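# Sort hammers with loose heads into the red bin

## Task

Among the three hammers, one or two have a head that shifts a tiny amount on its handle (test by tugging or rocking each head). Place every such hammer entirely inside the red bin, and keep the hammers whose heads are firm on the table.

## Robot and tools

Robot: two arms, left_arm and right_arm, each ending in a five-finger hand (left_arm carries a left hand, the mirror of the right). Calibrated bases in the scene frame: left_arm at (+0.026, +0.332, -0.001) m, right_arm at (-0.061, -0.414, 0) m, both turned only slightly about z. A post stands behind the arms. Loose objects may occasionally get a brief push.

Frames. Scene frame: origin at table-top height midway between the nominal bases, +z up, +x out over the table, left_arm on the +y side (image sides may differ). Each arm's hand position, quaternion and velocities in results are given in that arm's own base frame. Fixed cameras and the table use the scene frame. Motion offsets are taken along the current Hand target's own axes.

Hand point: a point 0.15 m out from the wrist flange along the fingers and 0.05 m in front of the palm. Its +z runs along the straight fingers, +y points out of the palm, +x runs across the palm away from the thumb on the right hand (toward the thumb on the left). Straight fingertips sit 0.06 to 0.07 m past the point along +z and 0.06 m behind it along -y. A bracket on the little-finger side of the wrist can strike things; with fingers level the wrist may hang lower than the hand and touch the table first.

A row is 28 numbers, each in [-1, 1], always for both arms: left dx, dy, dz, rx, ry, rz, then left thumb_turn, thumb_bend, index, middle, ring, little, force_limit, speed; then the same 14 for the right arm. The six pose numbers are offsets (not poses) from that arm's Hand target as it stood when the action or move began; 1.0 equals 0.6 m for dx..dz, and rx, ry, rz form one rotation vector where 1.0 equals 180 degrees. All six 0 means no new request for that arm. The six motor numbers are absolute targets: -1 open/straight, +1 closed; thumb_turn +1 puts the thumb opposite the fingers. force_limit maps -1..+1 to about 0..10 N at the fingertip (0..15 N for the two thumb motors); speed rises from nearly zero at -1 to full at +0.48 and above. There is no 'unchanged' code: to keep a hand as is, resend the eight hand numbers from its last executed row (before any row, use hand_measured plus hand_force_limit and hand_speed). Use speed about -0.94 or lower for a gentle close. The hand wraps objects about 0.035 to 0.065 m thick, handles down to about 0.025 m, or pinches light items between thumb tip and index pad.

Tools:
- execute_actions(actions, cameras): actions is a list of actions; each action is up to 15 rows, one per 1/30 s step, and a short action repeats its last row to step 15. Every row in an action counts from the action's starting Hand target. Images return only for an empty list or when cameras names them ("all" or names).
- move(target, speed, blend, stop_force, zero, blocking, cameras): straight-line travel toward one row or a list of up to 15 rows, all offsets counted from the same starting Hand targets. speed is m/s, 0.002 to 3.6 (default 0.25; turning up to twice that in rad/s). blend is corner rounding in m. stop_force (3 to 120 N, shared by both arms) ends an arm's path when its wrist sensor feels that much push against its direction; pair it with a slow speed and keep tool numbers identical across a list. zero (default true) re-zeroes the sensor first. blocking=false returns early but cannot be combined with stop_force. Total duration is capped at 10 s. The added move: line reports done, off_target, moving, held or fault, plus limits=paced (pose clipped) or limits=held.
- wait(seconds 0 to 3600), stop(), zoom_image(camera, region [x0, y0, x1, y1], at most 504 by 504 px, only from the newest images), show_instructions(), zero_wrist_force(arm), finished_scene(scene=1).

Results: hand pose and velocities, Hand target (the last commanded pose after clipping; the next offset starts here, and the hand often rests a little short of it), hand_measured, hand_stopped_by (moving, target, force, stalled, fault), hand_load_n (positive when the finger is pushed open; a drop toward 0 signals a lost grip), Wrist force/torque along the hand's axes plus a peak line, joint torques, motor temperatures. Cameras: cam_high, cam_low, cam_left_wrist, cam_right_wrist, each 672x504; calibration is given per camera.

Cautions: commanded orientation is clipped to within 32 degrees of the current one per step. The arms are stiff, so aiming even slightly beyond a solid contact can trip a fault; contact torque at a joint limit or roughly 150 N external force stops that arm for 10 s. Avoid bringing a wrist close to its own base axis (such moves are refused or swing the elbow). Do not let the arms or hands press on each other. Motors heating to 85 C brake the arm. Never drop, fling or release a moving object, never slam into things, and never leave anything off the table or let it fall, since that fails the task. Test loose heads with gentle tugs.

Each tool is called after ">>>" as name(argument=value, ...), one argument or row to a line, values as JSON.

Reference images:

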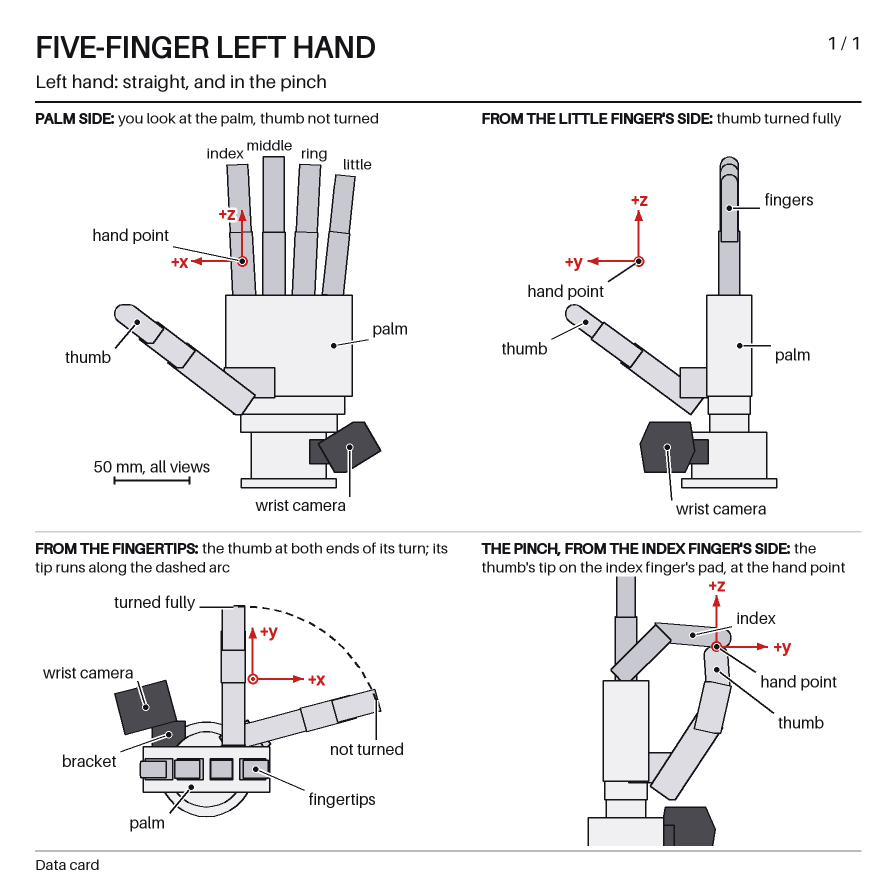

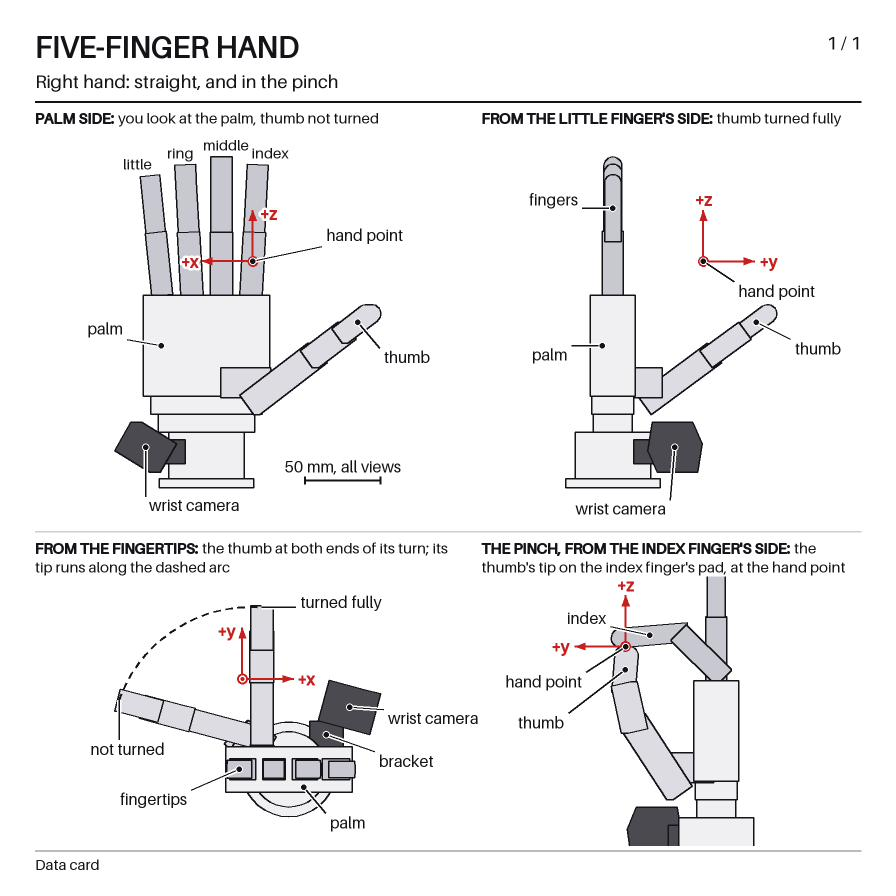

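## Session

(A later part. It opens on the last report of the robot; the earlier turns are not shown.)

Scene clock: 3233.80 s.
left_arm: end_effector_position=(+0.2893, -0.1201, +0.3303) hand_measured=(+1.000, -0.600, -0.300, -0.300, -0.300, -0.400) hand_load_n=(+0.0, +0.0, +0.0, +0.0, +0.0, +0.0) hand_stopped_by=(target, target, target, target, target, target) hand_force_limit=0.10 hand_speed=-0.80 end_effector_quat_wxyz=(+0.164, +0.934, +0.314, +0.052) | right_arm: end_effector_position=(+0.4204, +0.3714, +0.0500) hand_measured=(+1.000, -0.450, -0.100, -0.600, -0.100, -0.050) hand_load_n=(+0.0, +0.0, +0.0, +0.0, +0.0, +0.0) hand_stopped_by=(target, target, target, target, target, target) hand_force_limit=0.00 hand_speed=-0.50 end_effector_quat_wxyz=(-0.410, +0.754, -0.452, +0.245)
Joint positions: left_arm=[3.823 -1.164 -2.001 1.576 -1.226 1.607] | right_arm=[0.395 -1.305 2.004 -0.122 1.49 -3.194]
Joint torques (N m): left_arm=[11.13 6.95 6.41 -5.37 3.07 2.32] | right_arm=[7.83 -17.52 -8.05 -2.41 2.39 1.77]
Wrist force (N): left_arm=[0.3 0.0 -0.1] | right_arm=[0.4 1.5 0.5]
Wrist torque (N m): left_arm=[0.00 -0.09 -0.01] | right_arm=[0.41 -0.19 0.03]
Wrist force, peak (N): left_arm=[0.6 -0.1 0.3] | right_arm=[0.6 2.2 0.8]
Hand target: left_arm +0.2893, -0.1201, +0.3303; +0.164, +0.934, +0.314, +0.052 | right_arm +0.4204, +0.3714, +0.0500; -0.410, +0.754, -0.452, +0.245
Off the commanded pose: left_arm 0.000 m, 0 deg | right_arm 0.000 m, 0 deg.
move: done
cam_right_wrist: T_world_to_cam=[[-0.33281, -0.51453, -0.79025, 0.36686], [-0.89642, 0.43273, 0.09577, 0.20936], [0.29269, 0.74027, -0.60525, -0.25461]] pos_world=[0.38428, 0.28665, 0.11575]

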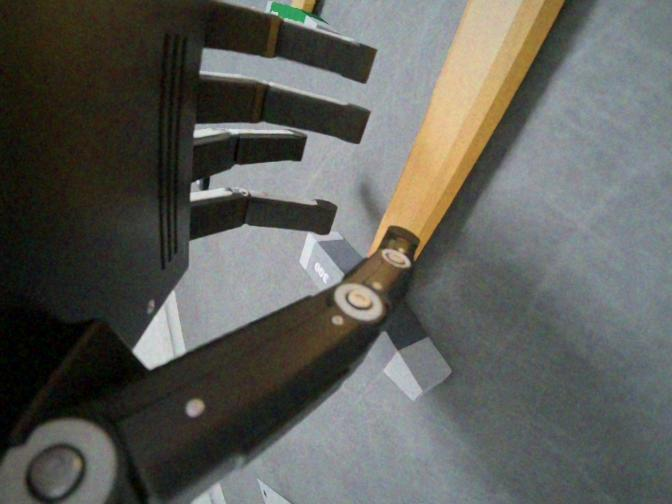

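>>> move(
  target=[0,0,0,0,0,0,1,-0.6,-0.3,-0.3,-0.3,-0.4,0.1,-0.8,0,0.0378,0.0245,0,0,0,1,-0.45,-0.1,-0.6,-0.1,-0.05,0.0,-0.5],
  speed=0.05,
)

>>> move(
  target=[0,0,0,0,0,0,1,-0.6,-0.3,-0.3,-0.3,-0.4,0.1,-0.8,0,0.0168,0.0109,0,0,0,1,-0.45,-0.1,-0.6,-0.1,-0.05,0.0,-0.5],
  speed=0.008,
  stop_force=3,
)

>>> move(
  target=[0,0,0,0,0,0,1,-0.6,-0.3,-0.3,-0.3,-0.4,0.1,-0.8,0,-0.0007,-0.00045,0,0,0,1,-0.45,-0.1,-0.6,-0.1,-0.05,0.0,-0.5],
  speed=0.01,
  cameras=["cam_right_wrist"],
)

Scene clock: 3251.87 s.
left_arm: end_effector_position=(+0.2893, -0.1201, +0.3303) hand_measured=(+1.000, -0.600, -0.300, -0.300, -0.300, -0.400) hand_load_n=(+0.0, +0.0, +0.0, +0.0, +0.0, +0.0) hand_stopped_by=(target, target, target, target, target, target) hand_force_limit=0.10 hand_speed=-0.80 end_effector_quat_wxyz=(+0.164, +0.934, +0.314, +0.052) | right_arm: end_effector_position=(+0.4204, +0.3714, +0.0230) hand_measured=(+1.000, -0.450, -0.100, -0.600, -0.100, -0.050) hand_load_n=(+0.0, +0.0, +0.0, +0.0, +0.0, +0.0) hand_stopped_by=(target, target, target, target, target, target) hand_force_limit=0.00 hand_speed=-0.50 end_effector_quat_wxyz=(-0.410, +0.754, -0.452, +0.245)
Joint positions: left_arm=[3.823 -1.164 -2.001 1.576 -1.226 1.607] | right_arm=[0.395 -1.257 2.03 -0.195 1.49 -3.194]
Joint torques (N m): left_arm=[10.87 6.87 6.35 -5.31 3 2.32] | right_arm=[4.63 -19.26 -6.7 -2.37 1.98 -0.32]
Wrist force (N): left_arm=[0.2 0.1 0.0] | right_arm=[0.5 1.4 0.5]
Wrist torque (N m): left_arm=[0.00 -0.08 -0.01] | right_arm=[0.40 -0.20 0.02]
Wrist force, peak (N): left_arm=[0.6 0.2 0.0] | right_arm=[0.7 1.8 0.4]
Hand target: left_arm +0.2893, -0.1201, +0.3303; +0.164, +0.934, +0.314, +0.052 | right_arm +0.4204, +0.3714, +0.0229; -0.410, +0.754, -0.452, +0.245
Off the commanded pose: left_arm 0.000 m, 0 deg | right_arm 0.000 m, 0 deg.
move: done

Scene clock: 3253.87 s.
left_arm: end_effector_position=(+0.2893, -0.1201, +0.3303) hand_measured=(+1.000, -0.600, -0.300, -0.300, -0.300, -0.400) hand_load_n=(+0.0, +0.0, +0.0, +0.5, +0.0, +0.0) hand_stopped_by=(target, target, target, target, target, target) hand_force_limit=0.10 hand_speed=-0.80 end_effector_quat_wxyz=(+0.164, +0.934, +0.314, +0.052) | right_arm: end_effector_position=(+0.4204, +0.3714, +0.0165) hand_measured=(+1.000, -0.450, -0.100, -0.600, -0.100, -0.050) hand_load_n=(+0.0, +0.0, +0.0, +0.0, +0.0, +0.0) hand_stopped_by=(target, target, target, target, target, target) hand_force_limit=0.00 hand_speed=-0.50 end_effector_quat_wxyz=(-0.410, +0.754, -0.452, +0.245)
Joint positions: left_arm=[3.823 -1.164 -2.001 1.576 -1.226 1.607] | right_arm=[0.395 -1.245 2.035 -0.212 1.49 -3.194]
Joint torques (N m): left_arm=[10.49 6.49 6.97 -5.3 3.06 2.27] | right_arm=[4.29 -39.36 -22.8 2.17 2.42 0.1]
Wrist force (N): left_arm=[0.1 -0.1 -0.2] | right_arm=[0.5 -0.7 -0.8]
Wrist torque (N m): left_arm=[-0.02 -0.05 -0.02] | right_arm=[0.44 -0.19 -0.01]
Wrist force, peak (N): left_arm=[0.6 0.2 0.0] | right_arm=[-0.3 -7.9 -5.6]
Hand target: left_arm +0.2893, -0.1201, +0.3303; +0.164, +0.934, +0.314, +0.052 | right_arm +0.4204, +0.3714, +0.0165; -0.410, +0.754, -0.452, +0.245 (not the last commanded pose)
Off the commanded pose: left_arm 0.000 m, 0 deg | right_arm 0.006 m, 0 deg.
move: contact (right_arm)

Scene clock: 3254.37 s.
left_arm: end_effector_position=(+0.2893, -0.1201, +0.3303) hand_measured=(+1.000, -0.600, -0.300, -0.300, -0.300, -0.400) hand_load_n=(+0.0, +0.0, +0.0, +0.0, +0.5, +0.0) hand_stopped_by=(target, target, target, target, target, target) hand_force_limit=0.10 hand_speed=-0.80 end_effector_quat_wxyz=(+0.164, +0.934, +0.314, +0.052) | right_arm: end_effector_position=(+0.4204, +0.3714, +0.0170) hand_measured=(+1.000, -0.450, -0.100, -0.600, -0.100, -0.050) hand_load_n=(+0.5, +0.0, +0.0, +0.0, +0.0, +0.0) hand_stopped_by=(target, target, target, target, target, target) hand_force_limit=0.00 hand_speed=-0.50 end_effector_quat_wxyz=(-0.410, +0.754, -0.452, +0.245)
Joint positions: left_arm=[3.823 -1.164 -2.001 1.576 -1.226 1.607] | right_arm=[0.395 -1.246 2.035 -0.211 1.49 -3.194]
Joint torques (N m): left_arm=[11.24 6.77 7.16 -5.23 3.07 2.23] | right_arm=[5.32 -40.76 -22.29 2.74 2.57 -0.1]
Wrist force (N): left_arm=[0.2 0.1 0.2] | right_arm=[0.5 1.6 0.4]
Wrist torque (N m): left_arm=[-0.02 -0.06 -0.01] | right_arm=[0.47 -0.20 0.03]
Wrist force, peak (N): left_arm=[0.6 0.3 0.2] | right_arm=[0.7 1.9 0.6]
Hand target: left_arm +0.2893, -0.1201, +0.3303; +0.164, +0.934, +0.314, +0.052 | right_arm +0.4204, +0.3714, +0.0170; -0.410, +0.754, -0.452, +0.245
Off the commanded pose: left_arm 0.000 m, 0 deg | right_arm 0.000 m, 0 deg.
move: done
cam_right_wrist: T_world_to_cam=[[-0.33281, -0.51453, -0.79025, 0.34078], [-0.89642, 0.43273, 0.09577, 0.21252], [0.29269, 0.74027, -0.60525, -0.27459]] pos_world=[0.38428, 0.28665, 0.08275]

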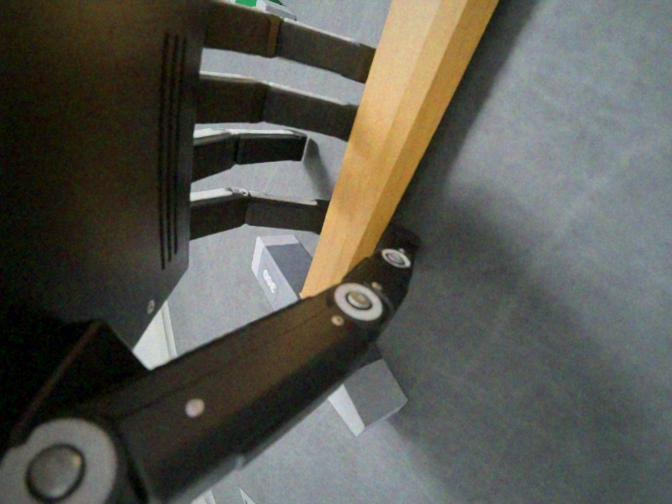

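>>> move(
  target=[0,0,0,0,0,0,1,-0.6,-0.3,-0.3,-0.3,-0.4,0.1,-0.8,0,0,0,0,0,0,1,-0.35,0.5,-0.6,0.5,0.5,-0.97,-0.92],
  speed=0.01,
)

>>> move(
  target=[0,0,0,0,0,0,1,-0.6,-0.3,-0.3,-0.3,-0.4,0.1,-0.8,0,0,0,0,0,0,1,0.0,0.55,-0.6,0.55,0.55,-0.2,-0.92],
  speed=0.01,
)

>>> move(
  target=[0,0,0,0,0,0,1,-0.6,-0.3,-0.3,-0.3,-0.4,0.1,-0.8,0,0,0,0,0,0,1,0.05,0.6,-0.6,0.6,0.6,0.4,-0.92],
  speed=0.01,
  cameras=["cam_right_wrist"],
)

Scene clock: 3264.50 s.
left_arm: end_effector_position=(+0.2893, -0.1201, +0.3303) hand_measured=(+1.000, -0.600, -0.300, -0.300, -0.300, -0.400) hand_load_n=(+0.0, +0.0, +0.0, +0.0, +0.0, +0.5) hand_stopped_by=(target, target, target, target, target, target) hand_force_limit=0.10 hand_speed=-0.80 end_effector_quat_wxyz=(+0.164, +0.934, +0.314, +0.052) | right_arm: end_effector_position=(+0.4204, +0.3714, +0.0170) hand_measured=(+1.000, -0.386, +0.056, -0.600, +0.056, +0.106) hand_load_n=(+0.5, +1.5, +1.0, +0.0, +0.0, +0.0) hand_stopped_by=(target, force, force, target, force, force) hand_force_limit=-0.97 hand_speed=-0.92 end_effector_quat_wxyz=(-0.410, +0.754, -0.452, +0.245)
Joint positions: left_arm=[3.823 -1.164 -2.001 1.576 -1.226 1.607] | right_arm=[0.395 -1.246 2.035 -0.211 1.49 -3.194]
Joint torques (N m): left_arm=[10.57 6.65 6.55 -5.15 3.08 2.34] | right_arm=[5.62 -42.79 -22.39 2.33 2.51 0.09]
Wrist force (N): left_arm=[0.3 0.1 0.2] | right_arm=[0.3 2.4 0.2]
Wrist torque (N m): left_arm=[-0.02 -0.08 0.00] | right_arm=[0.49 -0.17 0.04]
Wrist force, peak (N): left_arm=[0.5 -0.2 -0.2] | right_arm=[0.6 2.7 -0.1]
Hand target: left_arm +0.2893, -0.1201, +0.3303; +0.164, +0.934, +0.314, +0.052 | right_arm +0.4204, +0.3714, +0.0170; -0.410, +0.754, -0.452, +0.245
Off the commanded pose: left_arm 0.000 m, 0 deg | right_arm 0.000 m, 0 deg.
move: done

Scene clock: 3265.00 s.
left_arm: end_effector_position=(+0.2893, -0.1201, +0.3303) hand_measured=(+1.000, -0.600, -0.300, -0.300, -0.300, -0.400) hand_load_n=(+0.0, -0.5, +0.0, +0.0, +0.5, +0.0) hand_stopped_by=(target, target, target, target, target, target) hand_force_limit=0.10 hand_speed=-0.80 end_effector_quat_wxyz=(+0.164, +0.934, +0.314, +0.052) | right_arm: end_effector_position=(+0.4204, +0.3714, +0.0170) hand_measured=(+1.000, -0.378, +0.070, -0.600, +0.076, +0.142) hand_load_n=(+2.5, +7.5, +6.0, +0.0, +2.0, +4.5) hand_stopped_by=(target, force, force, target, force, force) hand_force_limit=-0.20 hand_speed=-0.92 end_effector_quat_wxyz=(-0.410, +0.754, -0.452, +0.245)
Joint positions: left_arm=[3.823 -1.164 -2.001 1.576 -1.226 1.607] | right_arm=[0.395 -1.246 2.035 -0.211 1.49 -3.194]
Joint torques (N m): left_arm=[10.37 6.46 6.82 -5.27 3.05 2.38] | right_arm=[5.16 -40.41 -22.26 1.93 2.09 0.13]
Wrist force (N): left_arm=[0.1 0.0 0.1] | right_arm=[0.5 1.9 -0.9]
Wrist torque (N m): left_arm=[-0.03 -0.06 -0.01] | right_arm=[0.42 -0.21 0.04]
Wrist force, peak (N): left_arm=[0.4 0.2 0.1] | right_arm=[1.3 3.1 1.3]
Hand target: left_arm +0.2893, -0.1201, +0.3303; +0.164, +0.934, +0.314, +0.052 | right_arm +0.4204, +0.3714, +0.0170; -0.410, +0.754, -0.452, +0.245
Off the commanded pose: left_arm 0.000 m, 0 deg | right_arm 0.000 m, 0 deg.
move: done

Scene clock: 3265.50 s.
left_arm: end_effector_position=(+0.2893, -0.1201, +0.3303) hand_measured=(+1.000, -0.600, -0.300, -0.300, -0.300, -0.400) hand_load_n=(+0.0, +0.0, +0.0, +0.0, +0.0, +0.0) hand_stopped_by=(target, target, target, target, target, target) hand_force_limit=0.10 hand_speed=-0.80 end_effector_quat_wxyz=(+0.164, +0.934, +0.314, +0.052) | right_arm: end_effector_position=(+0.4204, +0.3714, +0.0170) hand_measured=(+1.000, -0.378, +0.074, -0.600, +0.098, +0.178) hand_load_n=(+5.0, +12.0, +10.0, +0.0, +3.0, +6.5) hand_stopped_by=(target, force, force, target, force, force) hand_force_limit=0.40 hand_speed=-0.92 end_effector_quat_wxyz=(-0.410, +0.754, -0.452, +0.245)
Joint positions: left_arm=[3.823 -1.164 -2.001 1.576 -1.226 1.607] | right_arm=[0.395 -1.246 2.035 -0.211 1.49 -3.194]
Joint torques (N m): left_arm=[10.51 6.66 6.93 -5.18 3.05 2.35] | right_arm=[6.21 -40.06 -21.82 1.41 1.88 0.11]
Wrist force (N): left_arm=[0.2 0.1 0.0] | right_arm=[0.7 1.7 -0.9]
Wrist torque (N m): left_arm=[0.00 -0.08 0.00] | right_arm=[0.37 -0.24 0.09]
Wrist force, peak (N): left_arm=[0.7 0.2 -0.1] | right_arm=[0.7 2.7 0.0]
Hand target: left_arm +0.2893, -0.1201, +0.3303; +0.164, +0.934, +0.314, +0.052 | right_arm +0.4204, +0.3714, +0.0170; -0.410, +0.754, -0.452, +0.245
Off the commanded pose: left_arm 0.000 m, 0 deg | right_arm 0.000 m, 0 deg.
move: done
cam_right_wrist: T_world_to_cam=[[-0.33281, -0.51453, -0.79025, 0.34078], [-0.89642, 0.43273, 0.09577, 0.21252], [0.29269, 0.74027, -0.60525, -0.27459]] pos_world=[0.38428, 0.28665, 0.08275]

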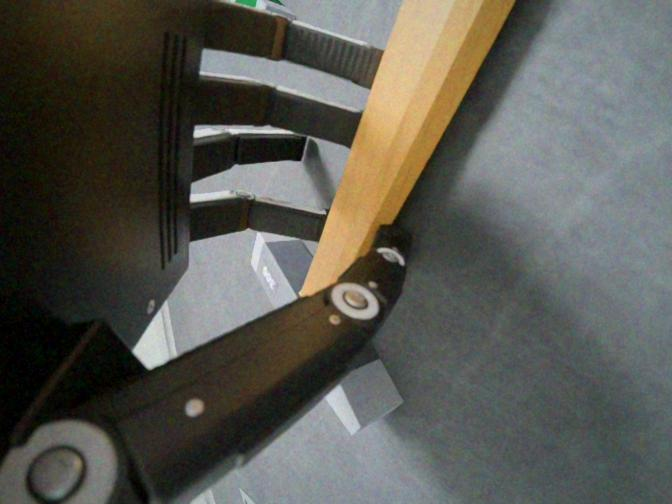

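Lift 5 mm and check.

>>> move(
  target=[0,0,0,0,0,0,1,-0.6,-0.3,-0.3,-0.3,-0.4,0.1,-0.8,0,-0.007,-0.00454,0,0,0,1,0.05,0.6,-0.6,0.6,0.6,0.4,-0.92],
  speed=0.02,
)

>>> move(
  target=[0,0,0,0,0,0,1,-0.6,-0.3,-0.3,-0.3,-0.4,0.1,-0.8,0,-0.028,-0.0182,0,0,0,1,0.05,0.6,-0.6,0.6,0.6,0.4,-0.92],
  speed=0.05,
  cameras=["cam_right_wrist"],
)

Scene clock: 3271.73 s.
left_arm: end_effector_position=(+0.2893, -0.1201, +0.3303) hand_measured=(+1.000, -0.600, -0.300, -0.300, -0.300, -0.400) hand_load_n=(+0.0, +0.0, +0.0, +0.0, +0.0, +0.0) hand_stopped_by=(target, target, target, target, target, target) hand_force_limit=0.10 hand_speed=-0.80 end_effector_quat_wxyz=(+0.164, +0.934, +0.314, +0.052) | right_arm: end_effector_position=(+0.4204, +0.3714, +0.0220) hand_measured=(+1.000, -0.378, +0.074, -0.600, +0.098, +0.178) hand_load_n=(+5.0, +14.5, +10.0, +0.0, +1.5, +4.0) hand_stopped_by=(target, force, force, target, force, force) hand_force_limit=0.40 hand_speed=-0.92 end_effector_quat_wxyz=(-0.410, +0.754, -0.452, +0.245)
Joint positions: left_arm=[3.823 -1.164 -2.001 1.576 -1.226 1.607] | right_arm=[0.395 -1.256 2.031 -0.198 1.49 -3.194]
Joint torques (N m): left_arm=[10.59 6.55 7.1 -5.12 2.98 2.31] | right_arm=[6.18 -43.45 -24.58 2.34 -0.64 0.25]
Wrist force (N): left_arm=[0.1 -0.2 0.2] | right_arm=[0.6 5.9 3.0]
Wrist torque (N m): left_arm=[-0.05 -0.06 0.00] | right_arm=[0.58 -0.25 0.08]
Wrist force, peak (N): left_arm=[0.6 0.0 0.4] | right_arm=[0.7 6.3 3.0]
Hand target: left_arm +0.2893, -0.1201, +0.3303; +0.164, +0.934, +0.314, +0.052 | right_arm +0.4204, +0.3714, +0.0220; -0.410, +0.754, -0.452, +0.245
Off the commanded pose: left_arm 0.000 m, 0 deg | right_arm 0.000 m, 0 deg.
move: done

Scene clock: 3272.53 s.
left_arm: end_effector_position=(+0.2893, -0.1201, +0.3303) hand_measured=(+1.000, -0.600, -0.300, -0.300, -0.300, -0.400) hand_load_n=(+0.0, +0.0, +0.0, +0.0, +0.0, +0.0) hand_stopped_by=(target, target, target, target, target, target) hand_force_limit=0.10 hand_speed=-0.80 end_effector_quat_wxyz=(+0.164, +0.934, +0.314, +0.052) | right_arm: end_effector_position=(+0.4204, +0.3714, +0.0420) hand_measured=(+1.000, -0.378, +0.074, -0.600, +0.098, +0.178) hand_load_n=(+5.0, +14.5, +10.0, +0.0, +1.5, +4.0) hand_stopped_by=(target, force, force, target, force, force) hand_force_limit=0.40 hand_speed=-0.92 end_effector_quat_wxyz=(-0.410, +0.754, -0.452, +0.245)
Joint positions: left_arm=[3.823 -1.164 -2.001 1.576 -1.226 1.607] | right_arm=[0.395 -1.291 2.012 -0.143 1.49 -3.194]
Joint torques (N m): left_arm=[10.21 6.35 7.03 -5.1 3.05 2.3] | right_arm=[3.37 -43.1 -27.71 2.27 -0.97 1.47]
Wrist force (N): left_arm=[0.5 0.1 0.0] | right_arm=[0.8 5.9 3.1]
Wrist torque (N m): left_arm=[0.01 -0.12 0.00] | right_arm=[0.57 -0.28 0.09]
Wrist force, peak (N): left_arm=[0.5 -0.2 0.3] | right_arm=[0.7 6.6 2.9]
Hand target: left_arm +0.2893, -0.1201, +0.3303; +0.164, +0.934, +0.314, +0.052 | right_arm +0.4204, +0.3714, +0.0421; -0.410, +0.754, -0.452, +0.245
Off the commanded pose: left_arm 0.000 m, 0 deg | right_arm 0.000 m, 0 deg.
move: done
cam_right_wrist: T_world_to_cam=[[-0.33281, -0.51453, -0.79025, 0.3605], [-0.89642, 0.43273, 0.09577, 0.21003], [0.29269, 0.74027, -0.60525, -0.25942]] pos_world=[0.38418, 0.28665, 0.10775]

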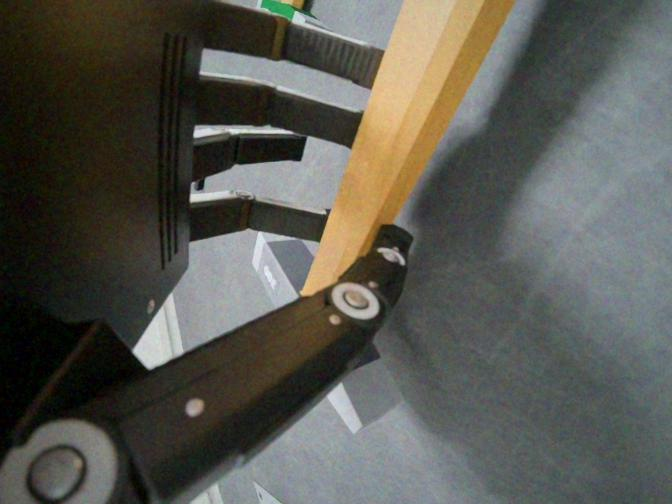

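>>> move(
  target=[0,0,0,0,0,0,1,-0.6,-0.3,-0.3,-0.3,-0.4,0.1,-0.8,0.2017,-0.1785,-0.1783,0,-0.027,-0.0176,1,0.05,0.6,0.5,0.6,0.6,0.0,-0.92],
  speed=0.15,
  cameras=["cam_right_wrist"],
)

Scene clock: 3283.77 s.
left_arm: end_effector_position=(+0.2893, -0.1201, +0.3303) hand_measured=(+1.000, -0.600, -0.300, -0.300, -0.300, -0.400) hand_load_n=(+0.0, +0.0, +0.0, +0.0, +0.0, +0.0) hand_stopped_by=(target, target, target, target, target, target) hand_force_limit=0.10 hand_speed=-0.80 end_effector_quat_wxyz=(+0.164, +0.934, +0.314, +0.052) | right_arm: end_effector_position=(+0.4497, +0.2498, +0.1901) hand_measured=(+1.000, -0.378, +0.074, +0.072, +0.098, +0.178) hand_load_n=(+4.5, +15.5, +7.5, +8.0, +0.5, +3.0) hand_stopped_by=(target, force, force, force, force, force) hand_force_limit=0.00 hand_speed=-0.92 end_effector_quat_wxyz=(-0.421, +0.776, -0.413, +0.224)
Joint positions: left_arm=[3.823 -1.164 -2.001 1.576 -1.226 1.607] | right_arm=[-0.025 -1.548 1.893 0.327 1.064 -3.51]
Joint torques (N m): left_arm=[10.1 6.16 7.19 -4.97 2.86 2.31] | right_arm=[-9.8 -34.73 -29.54 2.76 -3.27 -1.9]
Wrist force (N): left_arm=[0.5 -0.3 -0.1] | right_arm=[0.7 6.0 2.8]
Wrist torque (N m): left_arm=[-0.05 -0.12 0.02] | right_arm=[0.59 -0.25 0.27]
Wrist force, peak (N): left_arm=[0.4 -0.1 0.6] | right_arm=[0.0 6.6 3.7]
Hand target: left_arm +0.2893, -0.1201, +0.3303; +0.164, +0.934, +0.314, +0.052 | right_arm +0.4497, +0.2498, +0.1901; -0.421, +0.776, -0.413, +0.224
Off the commanded pose: left_arm 0.000 m, 0 deg | right_arm 0.000 m, 0 deg.
move: done
cam_right_wrist: T_world_to_cam=[[-0.27899, -0.54568, -0.79019, 0.40831], [-0.93557, 0.33998, 0.09555, 0.31557], [0.21651, 0.76593, -0.60537, -0.06052]] pos_world=[0.42226, 0.16187, 0.25585]

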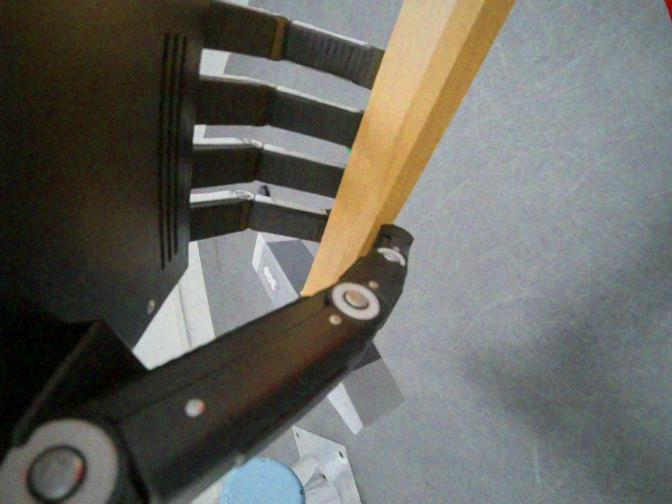

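>>> move(
  target=[-0.2278,0.2745,0.2635,0,0,0,1,-0.6,-0.4,-0.4,-0.4,-0.4,0.4,-0.7,0,0,0,0,0,0,1,0.05,0.6,0.5,0.6,0.6,0.0,-0.92],
  speed=0.2,
  cameras=["cam_high","cam_left_wrist"],
)

>>> zoom_image(
  camera="cam_left_wrist",
  region=[160, 100, 360, 300],
)

>>> move(
  target=[0,-0.01995,0.0548,0,0,0,1,-0.6,-0.4,-0.4,-0.4,-0.4,0.4,-0.7,0,0,0,0,0,0,1,0.05,0.6,0.5,0.6,0.6,0.0,-0.92],
  speed=0.1,
  cameras=["cam_left_wrist"],
)

>>> zoom_image(
  camera="cam_left_wrist",
  region=[120, 100, 320, 300],
)

Scene clock: 3298.90 s.
left_arm: end_effector_position=(+0.3056, -0.3691, +0.2381) hand_measured=(+1.000, -0.600, -0.400, -0.400, -0.400, -0.400) hand_load_n=(+0.0, +0.0, +0.0, +0.0, +0.0, +0.0) hand_stopped_by=(target, target, target, target, target, target) hand_force_limit=0.40 hand_speed=-0.70 end_effector_quat_wxyz=(+0.164, +0.934, +0.314, +0.052) | right_arm: end_effector_position=(+0.4497, +0.2498, +0.1901) hand_measured=(+1.000, -0.378, +0.074, +0.072, +0.098, +0.178) hand_load_n=(+4.5, +15.5, +7.5, +8.0, +0.5, +3.0) hand_stopped_by=(target, force, force, force, force, force) hand_force_limit=0.00 hand_speed=-0.92 end_effector_quat_wxyz=(-0.421, +0.776, -0.413, +0.224)
Joint positions: left_arm=[2.599 -1.632 -1.772 2.154 -1.439 0.359] | right_arm=[-0.025 -1.548 1.893 0.327 1.064 -3.51]
Joint torques (N m): left_arm=[-13.69 13.95 29.22 0.97 -2.1 -2.18] | right_arm=[-9.64 -33.65 -28.22 1.64 -2.52 -1.75]
Wrist force (N): left_arm=[0.7 0.0 0.2] | right_arm=[0.6 5.7 3.0]
Wrist torque (N m): left_arm=[0.00 -0.12 0.10] | right_arm=[0.54 -0.23 0.26]
Wrist force, peak (N): left_arm=[-0.3 0.9 1.0] | right_arm=[0.5 6.1 3.2]
Hand target: left_arm +0.3056, -0.3692, +0.2381; +0.164, +0.934, +0.314, +0.052 | right_arm +0.4497, +0.2498, +0.1901; -0.421, +0.776, -0.413, +0.224
Off the commanded pose: left_arm 0.000 m, 0 deg | right_arm 0.000 m, 0 deg.
move: done
cam_left_wrist: T_world_to_cam=[[-0.35432, 0.85621, -0.37598, 0.51519], [0.68259, 0.51162, 0.52184, -0.13664], [0.63916, -0.07174, -0.76572, 0.07821]] pos_world=[0.22583, -0.3656, 0.32489]

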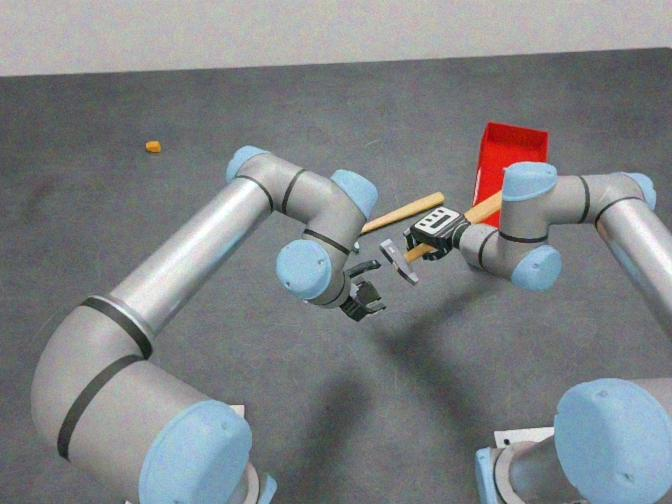

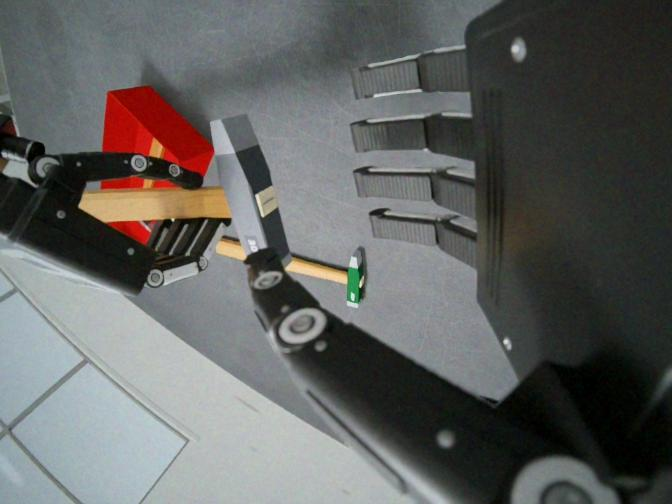

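Scaled by 2.520 from the camera's image (finer frame: 960x720).

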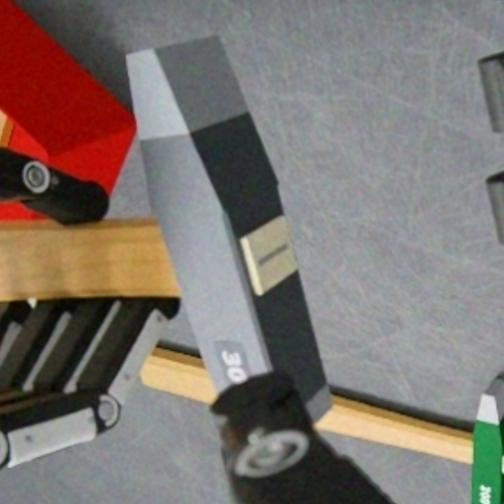

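Scene clock: 3299.73 s.
left_arm: end_effector_position=(+0.3054, -0.3692, +0.2031) hand_measured=(+1.000, -0.600, -0.400, -0.400, -0.400, -0.400) hand_load_n=(+0.0, +0.0, +0.0, +0.0, +0.0, +0.0) hand_stopped_by=(target, target, target, target, target, target) hand_force_limit=0.40 hand_speed=-0.70 end_effector_quat_wxyz=(+0.164, +0.934, +0.314, +0.052) | right_arm: end_effector_position=(+0.4497, +0.2498, +0.1901) hand_measured=(+1.000, -0.378, +0.074, +0.072, +0.098, +0.178) hand_load_n=(+4.5, +16.0, +7.5, +8.0, +0.5, +3.5) hand_stopped_by=(target, force, force, force, force, force) hand_force_limit=0.00 hand_speed=-0.92 end_effector_quat_wxyz=(-0.421, +0.776, -0.413, +0.224)
Joint positions: left_arm=[2.599 -1.658 -1.838 2.245 -1.44 0.358] | right_arm=[-0.025 -1.548 1.893 0.327 1.064 -3.51]
Joint torques (N m): left_arm=[-14.21 14.93 5.6 0.87 -1.7 -1.99] | right_arm=[-10.4 -35.16 -28.65 1.31 -2.4 -1.97]
Wrist force (N): left_arm=[0.4 0.4 0.4] | right_arm=[0.4 5.9 2.9]
Wrist torque (N m): left_arm=[0.02 -0.07 0.08] | right_arm=[0.56 -0.19 0.25]
Wrist force, peak (N): left_arm=[0.7 0.5 -0.4] | right_arm=[0.4 5.9 3.1]
Hand target: left_arm +0.3054, -0.3692, +0.2031; +0.164, +0.934, +0.314, +0.052 | right_arm +0.4497, +0.2498, +0.1901; -0.421, +0.776, -0.413, +0.224
Off the commanded pose: left_arm 0.000 m, 0 deg | right_arm 0.000 m, 0 deg.
move: done
cam_left_wrist: T_world_to_cam=[[-0.35437, 0.85622, -0.37591, 0.50205], [0.68256, 0.51162, 0.52188, -0.11818], [0.63917, -0.07164, -0.76572, 0.05171]] pos_world=[0.22553, -0.36569, 0.29]

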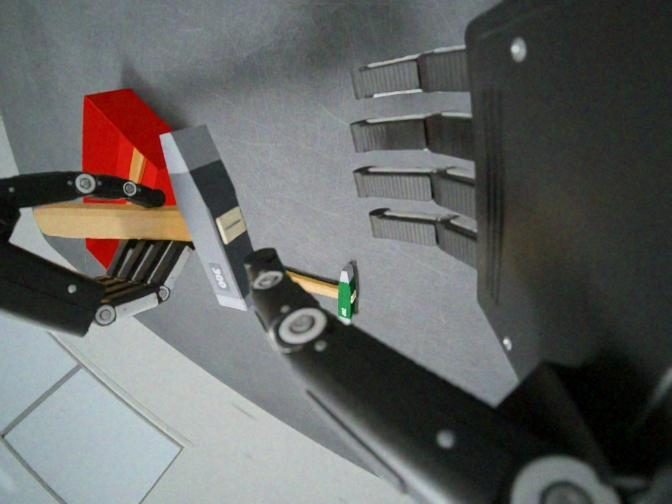

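Scaled by 2.520 from the camera's image (finer frame: 960x720).

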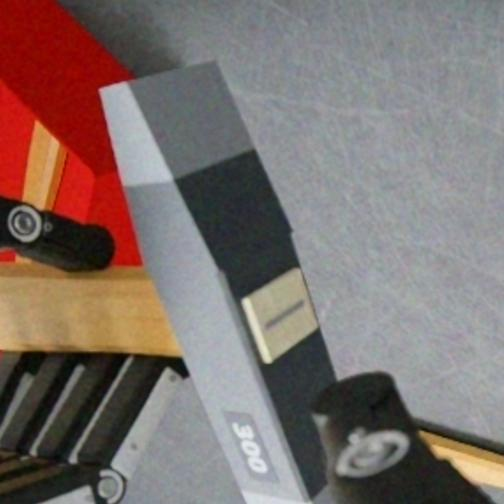

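>>> move(
  target=[0.0083,0.0815,0.038,0,0,0,1,-0.6,-0.4,-0.4,-0.4,-0.4,0.4,-0.7,0,0,0,0,0,0,1,0.05,0.6,0.5,0.6,0.6,0.0,-0.92],
  speed=0.08,
)

>>> move(
  target=[0,0.0315,0.0355,0,0,0,1,-0.6,-0.4,-0.4,-0.4,-0.4,0.4,-0.7,0,0,0,0,0,0,1,0.05,0.6,0.5,0.6,0.6,0.0,-0.92],
  speed=0.03,
  stop_force=4,
  cameras=["cam_left_wrist","cam_right_wrist"],
)

>>> zoom_image(
  camera="cam_left_wrist",
  region=[220, 130, 400, 310],
)

Scene clock: 3328.20 s.
left_arm: end_effector_position=(+0.3417, -0.4090, +0.1982) hand_measured=(+1.000, -0.600, -0.400, -0.400, -0.400, -0.400) hand_load_n=(+0.0, +0.0, +0.0, +0.0, +0.0, +0.0) hand_stopped_by=(target, target, target, target, target, target) hand_force_limit=0.40 hand_speed=-0.70 end_effector_quat_wxyz=(+0.164, +0.934, +0.314, +0.052) | right_arm: end_effector_position=(+0.4497, +0.2498, +0.1901) hand_measured=(+1.000, -0.378, +0.074, +0.072, +0.098, +0.178) hand_load_n=(+4.5, +16.0, +7.5, +8.0, +0.0, +3.5) hand_stopped_by=(target, force, force, force, force, force) hand_force_limit=0.00 hand_speed=-0.92 end_effector_quat_wxyz=(-0.421, +0.776, -0.413, +0.224)
Joint positions: left_arm=[2.557 -1.791 -1.694 2.239 -1.453 0.318] | right_arm=[-0.025 -1.548 1.893 0.327 1.064 -3.51]
Joint torques (N m): left_arm=[-14.08 20.49 28.01 -4.7 -2.28 -1.94] | right_arm=[-9.54 -33.26 -26.96 0.34 -2.01 -1.56]
Wrist force (N): left_arm=[0.3 0.1 0.0] | right_arm=[0.7 5.8 2.8]
Wrist torque (N m): left_arm=[0.00 -0.07 0.07] | right_arm=[0.55 -0.24 0.26]
Wrist force, peak (N): left_arm=[0.7 0.2 -0.1] | right_arm=[0.4 6.3 2.8]
Hand target: left_arm +0.3417, -0.4091, +0.1982; +0.164, +0.934, +0.314, +0.052 | right_arm +0.4497, +0.2498, +0.1901; -0.421, +0.776, -0.413, +0.224
Off the commanded pose: left_arm 0.000 m, 0 deg | right_arm 0.000 m, 0 deg.
move: done

Scene clock: 3330.03 s.
left_arm: end_effector_position=(+0.3567, -0.4290, +0.1845) hand_measured=(+1.000, -0.600, -0.400, -0.400, -0.400, -0.400) hand_load_n=(+0.0, +0.0, +0.0, +0.0, +0.0, +0.0) hand_stopped_by=(target, target, target, target, target, target) hand_force_limit=0.40 hand_speed=-0.70 end_effector_quat_wxyz=(+0.164, +0.934, +0.314, +0.052) | right_arm: end_effector_position=(+0.4497, +0.2498, +0.1901) hand_measured=(+1.000, -0.378, +0.074, +0.072, +0.098, +0.178) hand_load_n=(+4.5, +15.5, +7.5, +8.0, +0.5, +3.5) hand_stopped_by=(target, force, force, force, force, force) hand_force_limit=0.00 hand_speed=-0.92 end_effector_quat_wxyz=(-0.421, +0.776, -0.413, +0.224)
Joint positions: left_arm=[2.535 -1.86 -1.64 2.258 -1.46 0.298] | right_arm=[-0.025 -1.548 1.893 0.327 1.064 -3.51]
Joint torques (N m): left_arm=[-14.22 23.87 28.27 1.17 -2.24 -2.01] | right_arm=[-8.45 -35.02 -28.56 -0.24 -1.58 -1.43]
Wrist force (N): left_arm=[0.5 -0.1 -0.2] | right_arm=[0.4 6.0 2.7]
Wrist torque (N m): left_arm=[-0.02 -0.11 0.09] | right_arm=[0.59 -0.19 0.25]
Wrist force, peak (N): left_arm=[0.5 -0.2 0.2] | right_arm=[0.4 6.0 3.0]
Hand target: left_arm +0.3567, -0.4290, +0.1845; +0.164, +0.934, +0.314, +0.052 | right_arm +0.4497, +0.2498, +0.1901; -0.421, +0.776, -0.413, +0.224
Off the commanded pose: left_arm 0.000 m, 0 deg | right_arm 0.000 m, 0 deg.
move: done
cam_left_wrist: T_world_to_cam=[[-0.35437, 0.85622, -0.37591, 0.56447], [0.68256, 0.51162, 0.52188, -0.11296], [0.63917, -0.07164, -0.76572, 0.00033]] pos_world=[0.27693, -0.4255, 0.27139]
cam_right_wrist: T_world_to_cam=[[-0.27899, -0.54568, -0.79019, 0.40831], [-0.93557, 0.33998, 0.09555, 0.31557], [0.21651, 0.76593, -0.60537, -0.06052]] pos_world=[0.42226, 0.16187, 0.25585]

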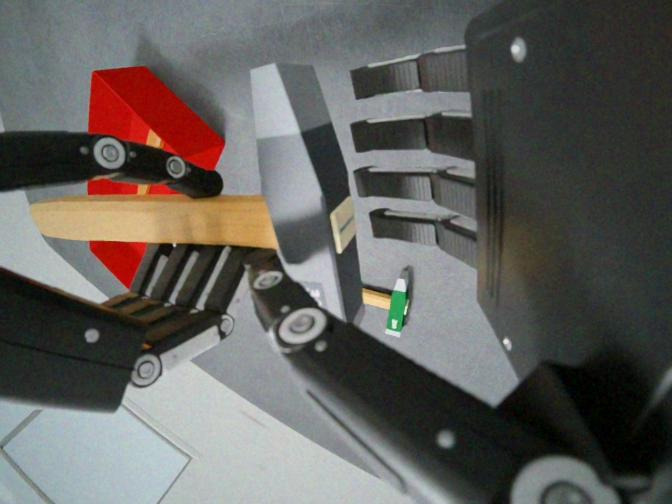

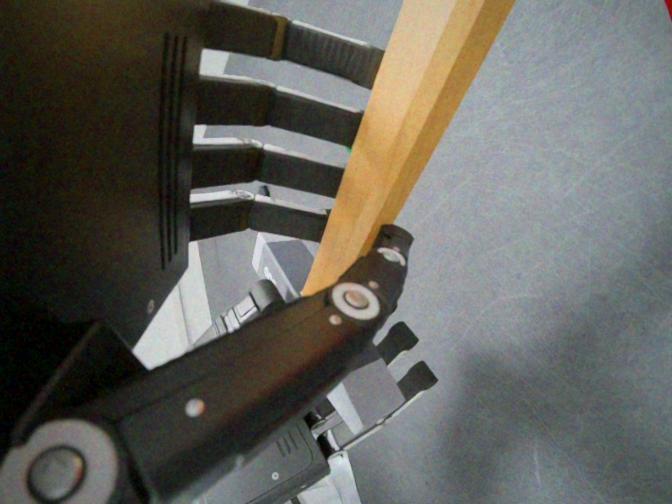

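Scaled by 2.800 from the camera's image (finer frame: 960x720).

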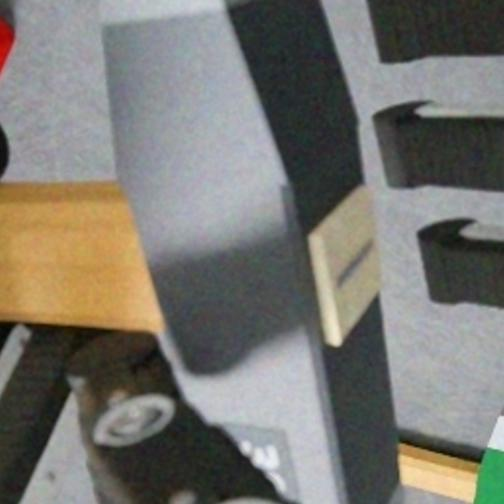

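>>> move(
  target=[0.005,0,0,0,0,0,1,-0.5,-0.15,-0.4,-0.15,-0.4,0.0,-0.8,0,0,0,0,0,0,1,0.05,0.6,0.5,0.6,0.6,0.0,-0.92],
  speed=0.02,
)

>>> move(
  target=[0,0,0,0,0,0,1,-0.05,0.4,-0.4,0.4,-0.4,-0.6,-0.92,0,0,0,0,0,0,1,0.05,0.6,0.5,0.6,0.6,0.0,-0.92],
  speed=0.03,
  cameras=["cam_left_wrist"],
)

>>> zoom_image(
  camera="cam_left_wrist",
  region=[220, 130, 400, 310],
)

Scene clock: 3348.83 s.
left_arm: end_effector_position=(+0.3591, -0.4273, +0.1845) hand_measured=(+1.000, -0.500, -0.150, -0.400, -0.150, -0.400) hand_load_n=(+0.0, +0.0, +0.0, +0.0, +0.0, +0.0) hand_stopped_by=(target, target, target, target, target, target) hand_force_limit=0.00 hand_speed=-0.80 end_effector_quat_wxyz=(+0.164, +0.934, +0.314, +0.052) | right_arm: end_effector_position=(+0.4497, +0.2498, +0.1901) hand_measured=(+1.000, -0.378, +0.074, +0.072, +0.098, +0.178) hand_load_n=(+4.0, +15.5, +7.5, +7.5, +0.5, +3.5) hand_stopped_by=(target, force, force, force, force, force) hand_force_limit=0.00 hand_speed=-0.92 end_effector_quat_wxyz=(-0.421, +0.776, -0.413, +0.224)
Joint positions: left_arm=[2.542 -1.861 -1.64 2.257 -1.457 0.304] | right_arm=[-0.025 -1.548 1.893 0.327 1.064 -3.51]
Joint torques (N m): left_arm=[10.96 23.84 6.56 -4.76 2.68 2.27] | right_arm=[-7.84 -33.57 -27.26 -1.05 -1 -1.15]
Wrist force (N): left_arm=[0.5 0.2 0.1] | right_arm=[0.5 5.8 3.0]
Wrist torque (N m): left_arm=[0.01 -0.10 0.00] | right_arm=[0.55 -0.22 0.26]
Wrist force, peak (N): left_arm=[0.7 0.0 -0.2] | right_arm=[0.3 6.2 2.8]
Hand target: left_arm +0.3591, -0.4272, +0.1845; +0.164, +0.934, +0.314, +0.052 | right_arm +0.4497, +0.2498, +0.1901; -0.421, +0.776, -0.413, +0.224
Off the commanded pose: left_arm 0.000 m, 0 deg | right_arm 0.000 m, 0 deg.
move: done

Scene clock: 3350.03 s.
left_arm: end_effector_position=(+0.3591, -0.4272, +0.1845) hand_measured=(+1.000, -0.392, +0.044, -0.400, +0.036, -0.400) hand_load_n=(+0.0, +3.5, +3.5, +0.0, +3.0, +0.0) hand_stopped_by=(target, force, force, target, force, target) hand_force_limit=-0.60 hand_speed=-0.92 end_effector_quat_wxyz=(+0.164, +0.934, +0.314, +0.052) | right_arm: end_effector_position=(+0.4497, +0.2498, +0.1901) hand_measured=(+1.000, -0.378, +0.074, +0.072, +0.098, +0.178) hand_load_n=(+4.5, +15.0, +7.5, +8.0, +0.5, +4.0) hand_stopped_by=(target, force, force, force, force, force) hand_force_limit=0.00 hand_speed=-0.92 end_effector_quat_wxyz=(-0.421, +0.776, -0.413, +0.224)
Joint positions: left_arm=[2.542 -1.861 -1.641 2.257 -1.457 0.304] | right_arm=[-0.025 -1.548 1.893 0.327 1.064 -3.51]
Joint torques (N m): left_arm=[10.47 25.57 7.48 -4.61 2.65 2.17] | right_arm=[-7.29 -32.96 -27.04 -1.08 -1.16 -0.96]
Wrist force (N): left_arm=[0.0 1.3 0.8] | right_arm=[-1.4 5.1 2.5]
Wrist torque (N m): left_arm=[0.09 -0.02 -0.02] | right_arm=[0.53 -0.09 0.25]
Wrist force, peak (N): left_arm=[-0.1 1.3 1.1] | right_arm=[0.4 6.0 3.0]
Hand target: left_arm +0.3591, -0.4272, +0.1845; +0.164, +0.934, +0.314, +0.052 | right_arm +0.4497, +0.2498, +0.1901; -0.421, +0.776, -0.413, +0.224
Off the commanded pose: left_arm 0.000 m, 0 deg | right_arm 0.000 m, 0 deg.
move: done
cam_left_wrist: T_world_to_cam=[[-0.35437, 0.85624, -0.37587, 0.56374], [0.68261, 0.51159, 0.52184, -0.11549], [0.63911, -0.07165, -0.76577, -0.00113]] pos_world=[0.27933, -0.42369, 0.2713]

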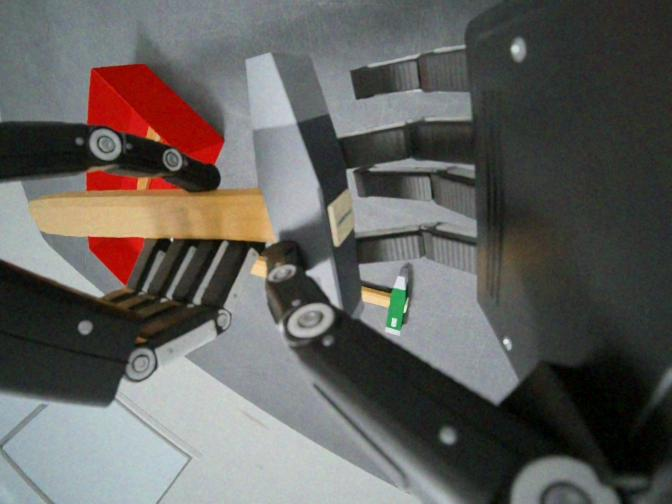

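Scaled by 2.800 from the camera's image (finer frame: 960x720).

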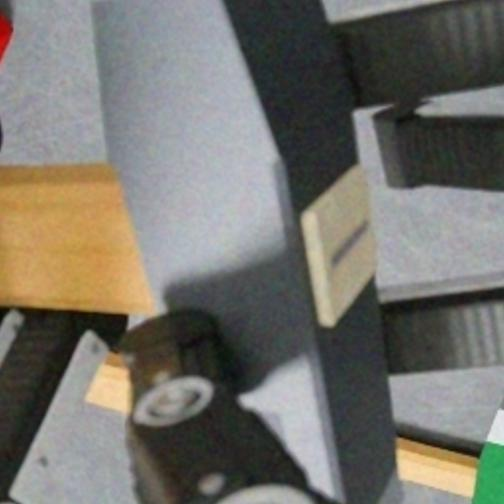

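>>> move(
  target=[0,0,0,0,0,0,1,0.1,0.6,-0.4,0.6,-0.4,0.1,-0.92,0,0,0,0,0,0,1,0.05,0.6,0.5,0.6,0.6,0.0,-0.92],
  speed=0.03,
  cameras=["cam_left_wrist"],
)

>>> zoom_image(
  camera="cam_left_wrist",
  region=[260, 140, 380, 260],
)

>>> move(
  target=[0,-0.000627,-0.000228,0,0,0,1,0.1,0.6,-0.4,0.6,-0.4,0.1,-0.92,0,0,0,0,0,0,1,0.05,0.6,0.5,0.6,0.6,0.0,-0.92],
  speed=0.01,
)

>>> move(
  target=[0,-0.000627,-0.000228,0,0,0,1,0.1,0.6,-0.4,0.6,-0.4,0.1,-0.92,0,0,0,0,0,0,1,0.05,0.6,0.5,0.6,0.6,0.0,-0.92],
  speed=0.01,
  cameras=["cam_left_wrist"],
)

>>> zoom_image(
  camera="cam_left_wrist",
  region=[260, 140, 380, 260],
)

Scene clock: 3360.57 s.
left_arm: end_effector_position=(+0.3591, -0.4272, +0.1845) hand_measured=(+1.000, -0.372, +0.056, -0.400, +0.048, -0.400) hand_load_n=(+0.0, +8.5, +7.0, +0.0, +5.5, +0.0) hand_stopped_by=(target, force, force, target, force, target) hand_force_limit=0.10 hand_speed=-0.92 end_effector_quat_wxyz=(+0.164, +0.934, +0.314, +0.052) | right_arm: end_effector_position=(+0.4497, +0.2498, +0.1901) hand_measured=(+1.000, -0.378, +0.074, +0.072, +0.098, +0.178) hand_load_n=(+4.5, +15.0, +8.0, +8.5, +0.5, +4.0) hand_stopped_by=(target, force, force, force, force, force) hand_force_limit=0.00 hand_speed=-0.92 end_effector_quat_wxyz=(-0.421, +0.776, -0.413, +0.224)
Joint positions: left_arm=[2.542 -1.861 -1.641 2.257 -1.457 0.304] | right_arm=[-0.025 -1.548 1.893 0.327 1.064 -3.51]
Joint torques (N m): left_arm=[10.26 36.61 15.56 -4.03 1.57 1.41] | right_arm=[-8.32 -32.7 -26.99 -1.3 -0.54 -0.62]
Wrist force (N): left_arm=[-0.4 1.9 0.7] | right_arm=[-1.1 5.1 2.9]
Wrist torque (N m): left_arm=[0.12 0.02 -0.01] | right_arm=[0.51 -0.17 0.26]
Wrist force, peak (N): left_arm=[-0.2 1.9 0.8] | right_arm=[-1.5 5.3 3.1]
Hand target: left_arm +0.3591, -0.4272, +0.1845; +0.164, +0.934, +0.314, +0.052 | right_arm +0.4497, +0.2498, +0.1901; -0.421, +0.776, -0.413, +0.224
Off the commanded pose: left_arm 0.000 m, 0 deg | right_arm 0.000 m, 0 deg.
move: done
cam_left_wrist: T_world_to_cam=[[-0.35435, 0.85623, -0.37589, 0.56374], [0.68257, 0.51159, 0.52189, -0.11549], [0.63917, -0.07164, -0.76572, -0.00115]] pos_world=[0.27933, -0.42369, 0.2713]

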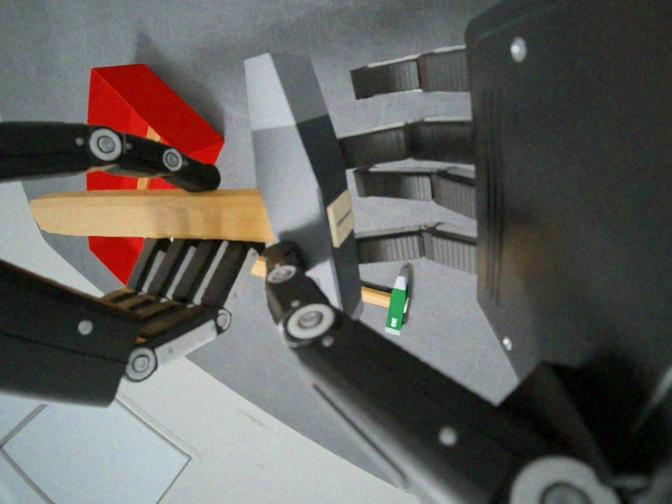

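Scaled by 4.200 from the camera's image (finer frame: 960x720).

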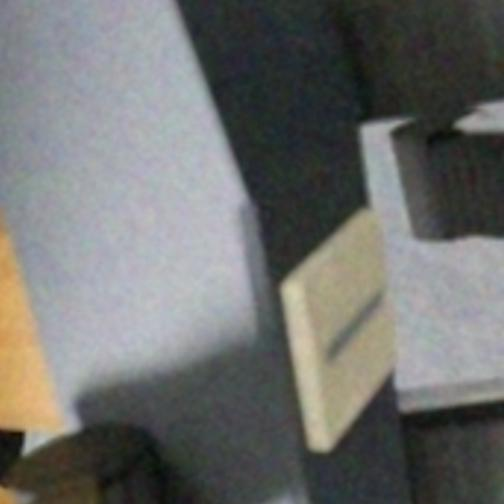

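Scene clock: 3361.07 s.
left_arm: end_effector_position=(+0.3589, -0.4269, +0.1845) hand_measured=(+1.000, -0.372, +0.056, -0.400, +0.048, -0.400) hand_load_n=(+0.0, +8.5, +7.0, +0.0, +5.5, +0.0) hand_stopped_by=(target, force, force, target, force, target) hand_force_limit=0.10 hand_speed=-0.92 end_effector_quat_wxyz=(+0.164, +0.934, +0.314, +0.052) | right_arm: end_effector_position=(+0.4497, +0.2498, +0.1901) hand_measured=(+1.000, -0.378, +0.074, +0.072, +0.098, +0.178) hand_load_n=(+5.0, +15.0, +7.5, +8.5, +0.5, +4.0) hand_stopped_by=(target, force, force, force, force, force) hand_force_limit=0.00 hand_speed=-0.92 end_effector_quat_wxyz=(-0.421, +0.776, -0.413, +0.224)
Joint positions: left_arm=[2.543 -1.86 -1.642 2.257 -1.457 0.305] | right_arm=[-0.025 -1.548 1.893 0.327 1.064 -3.51]
Joint torques (N m): left_arm=[11.39 37.68 3.95 -0.45 2.26 2.13] | right_arm=[-8.23 -32.29 -26.02 -1.2 -0.63 -0.52]
Wrist force (N): left_arm=[-0.5 7.3 3.2] | right_arm=[-6.8 4.5 2.8]
Wrist torque (N m): left_arm=[0.31 0.08 -0.14] | right_arm=[0.45 -0.01 0.25]
Wrist force, peak (N): left_arm=[-0.5 7.3 3.2] | right_arm=[-7.1 4.4 3.0]
Hand target: left_arm +0.3589, -0.4269, +0.1845; +0.164, +0.934, +0.314, +0.052 | right_arm +0.4497, +0.2498, +0.1901; -0.421, +0.776, -0.413, +0.224
Off the commanded pose: left_arm 0.000 m, 0 deg | right_arm 0.000 m, 0 deg.
move: done

Scene clock: 3361.57 s.
left_arm: end_effector_position=(+0.3586, -0.4266, +0.1845) hand_measured=(+1.000, -0.372, +0.056, -0.400, +0.048, -0.400) hand_load_n=(+0.0, +9.0, +6.5, +0.0, +5.0, +0.0) hand_stopped_by=(target, force, force, target, force, target) hand_force_limit=0.10 hand_speed=-0.92 end_effector_quat_wxyz=(+0.164, +0.934, +0.314, +0.052) | right_arm: end_effector_position=(+0.4497, +0.2498, +0.1901) hand_measured=(+1.000, -0.378, +0.074, +0.072, +0.098, +0.178) hand_load_n=(+6.0, +14.5, +7.5, +9.0, +0.5, +4.5) hand_stopped_by=(target, force, force, force, force, force) hand_force_limit=0.00 hand_speed=-0.92 end_effector_quat_wxyz=(-0.421, +0.776, -0.413, +0.224)
Joint positions: left_arm=[2.543 -1.859 -1.643 2.258 -1.457 0.305] | right_arm=[-0.025 -1.548 1.893 0.327 1.064 -3.51]
Joint torques (N m): left_arm=[11.77 37.32 3.26 -1.24 1.8 2.03] | right_arm=[-8.51 -31.65 -26.8 -1.31 -0.61 -0.67]
Wrist force (N): left_arm=[-1.0 10.5 4.3] | right_arm=[-10.1 3.9 3.1]
Wrist torque (N m): left_arm=[0.38 0.12 -0.20] | right_arm=[0.41 0.04 0.26]
Wrist force, peak (N): left_arm=[-1.1 10.8 4.0] | right_arm=[-10.4 4.0 3.1]
Hand target: left_arm +0.3586, -0.4266, +0.1845; +0.164, +0.934, +0.314, +0.052 | right_arm +0.4497, +0.2498, +0.1901; -0.421, +0.776, -0.413, +0.224
Off the commanded pose: left_arm 0.000 m, 0 deg | right_arm 0.000 m, 0 deg.
move: done
cam_left_wrist: T_world_to_cam=[[-0.35437, 0.85622, -0.37591, 0.56305], [0.68256, 0.51162, 0.52188, -0.11543], [0.63917, -0.07164, -0.76572, -0.00079]] pos_world=[0.27883, -0.42309, 0.2713]

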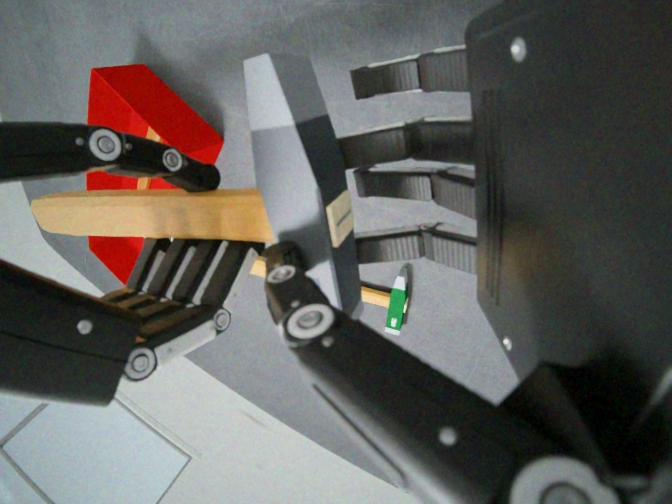

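Scaled by 4.200 from the camera's image (finer frame: 960x720).

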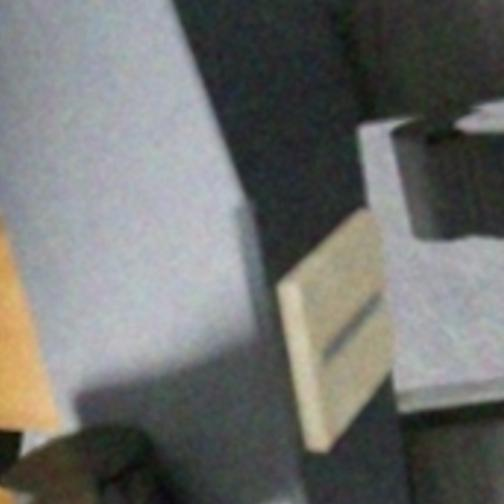

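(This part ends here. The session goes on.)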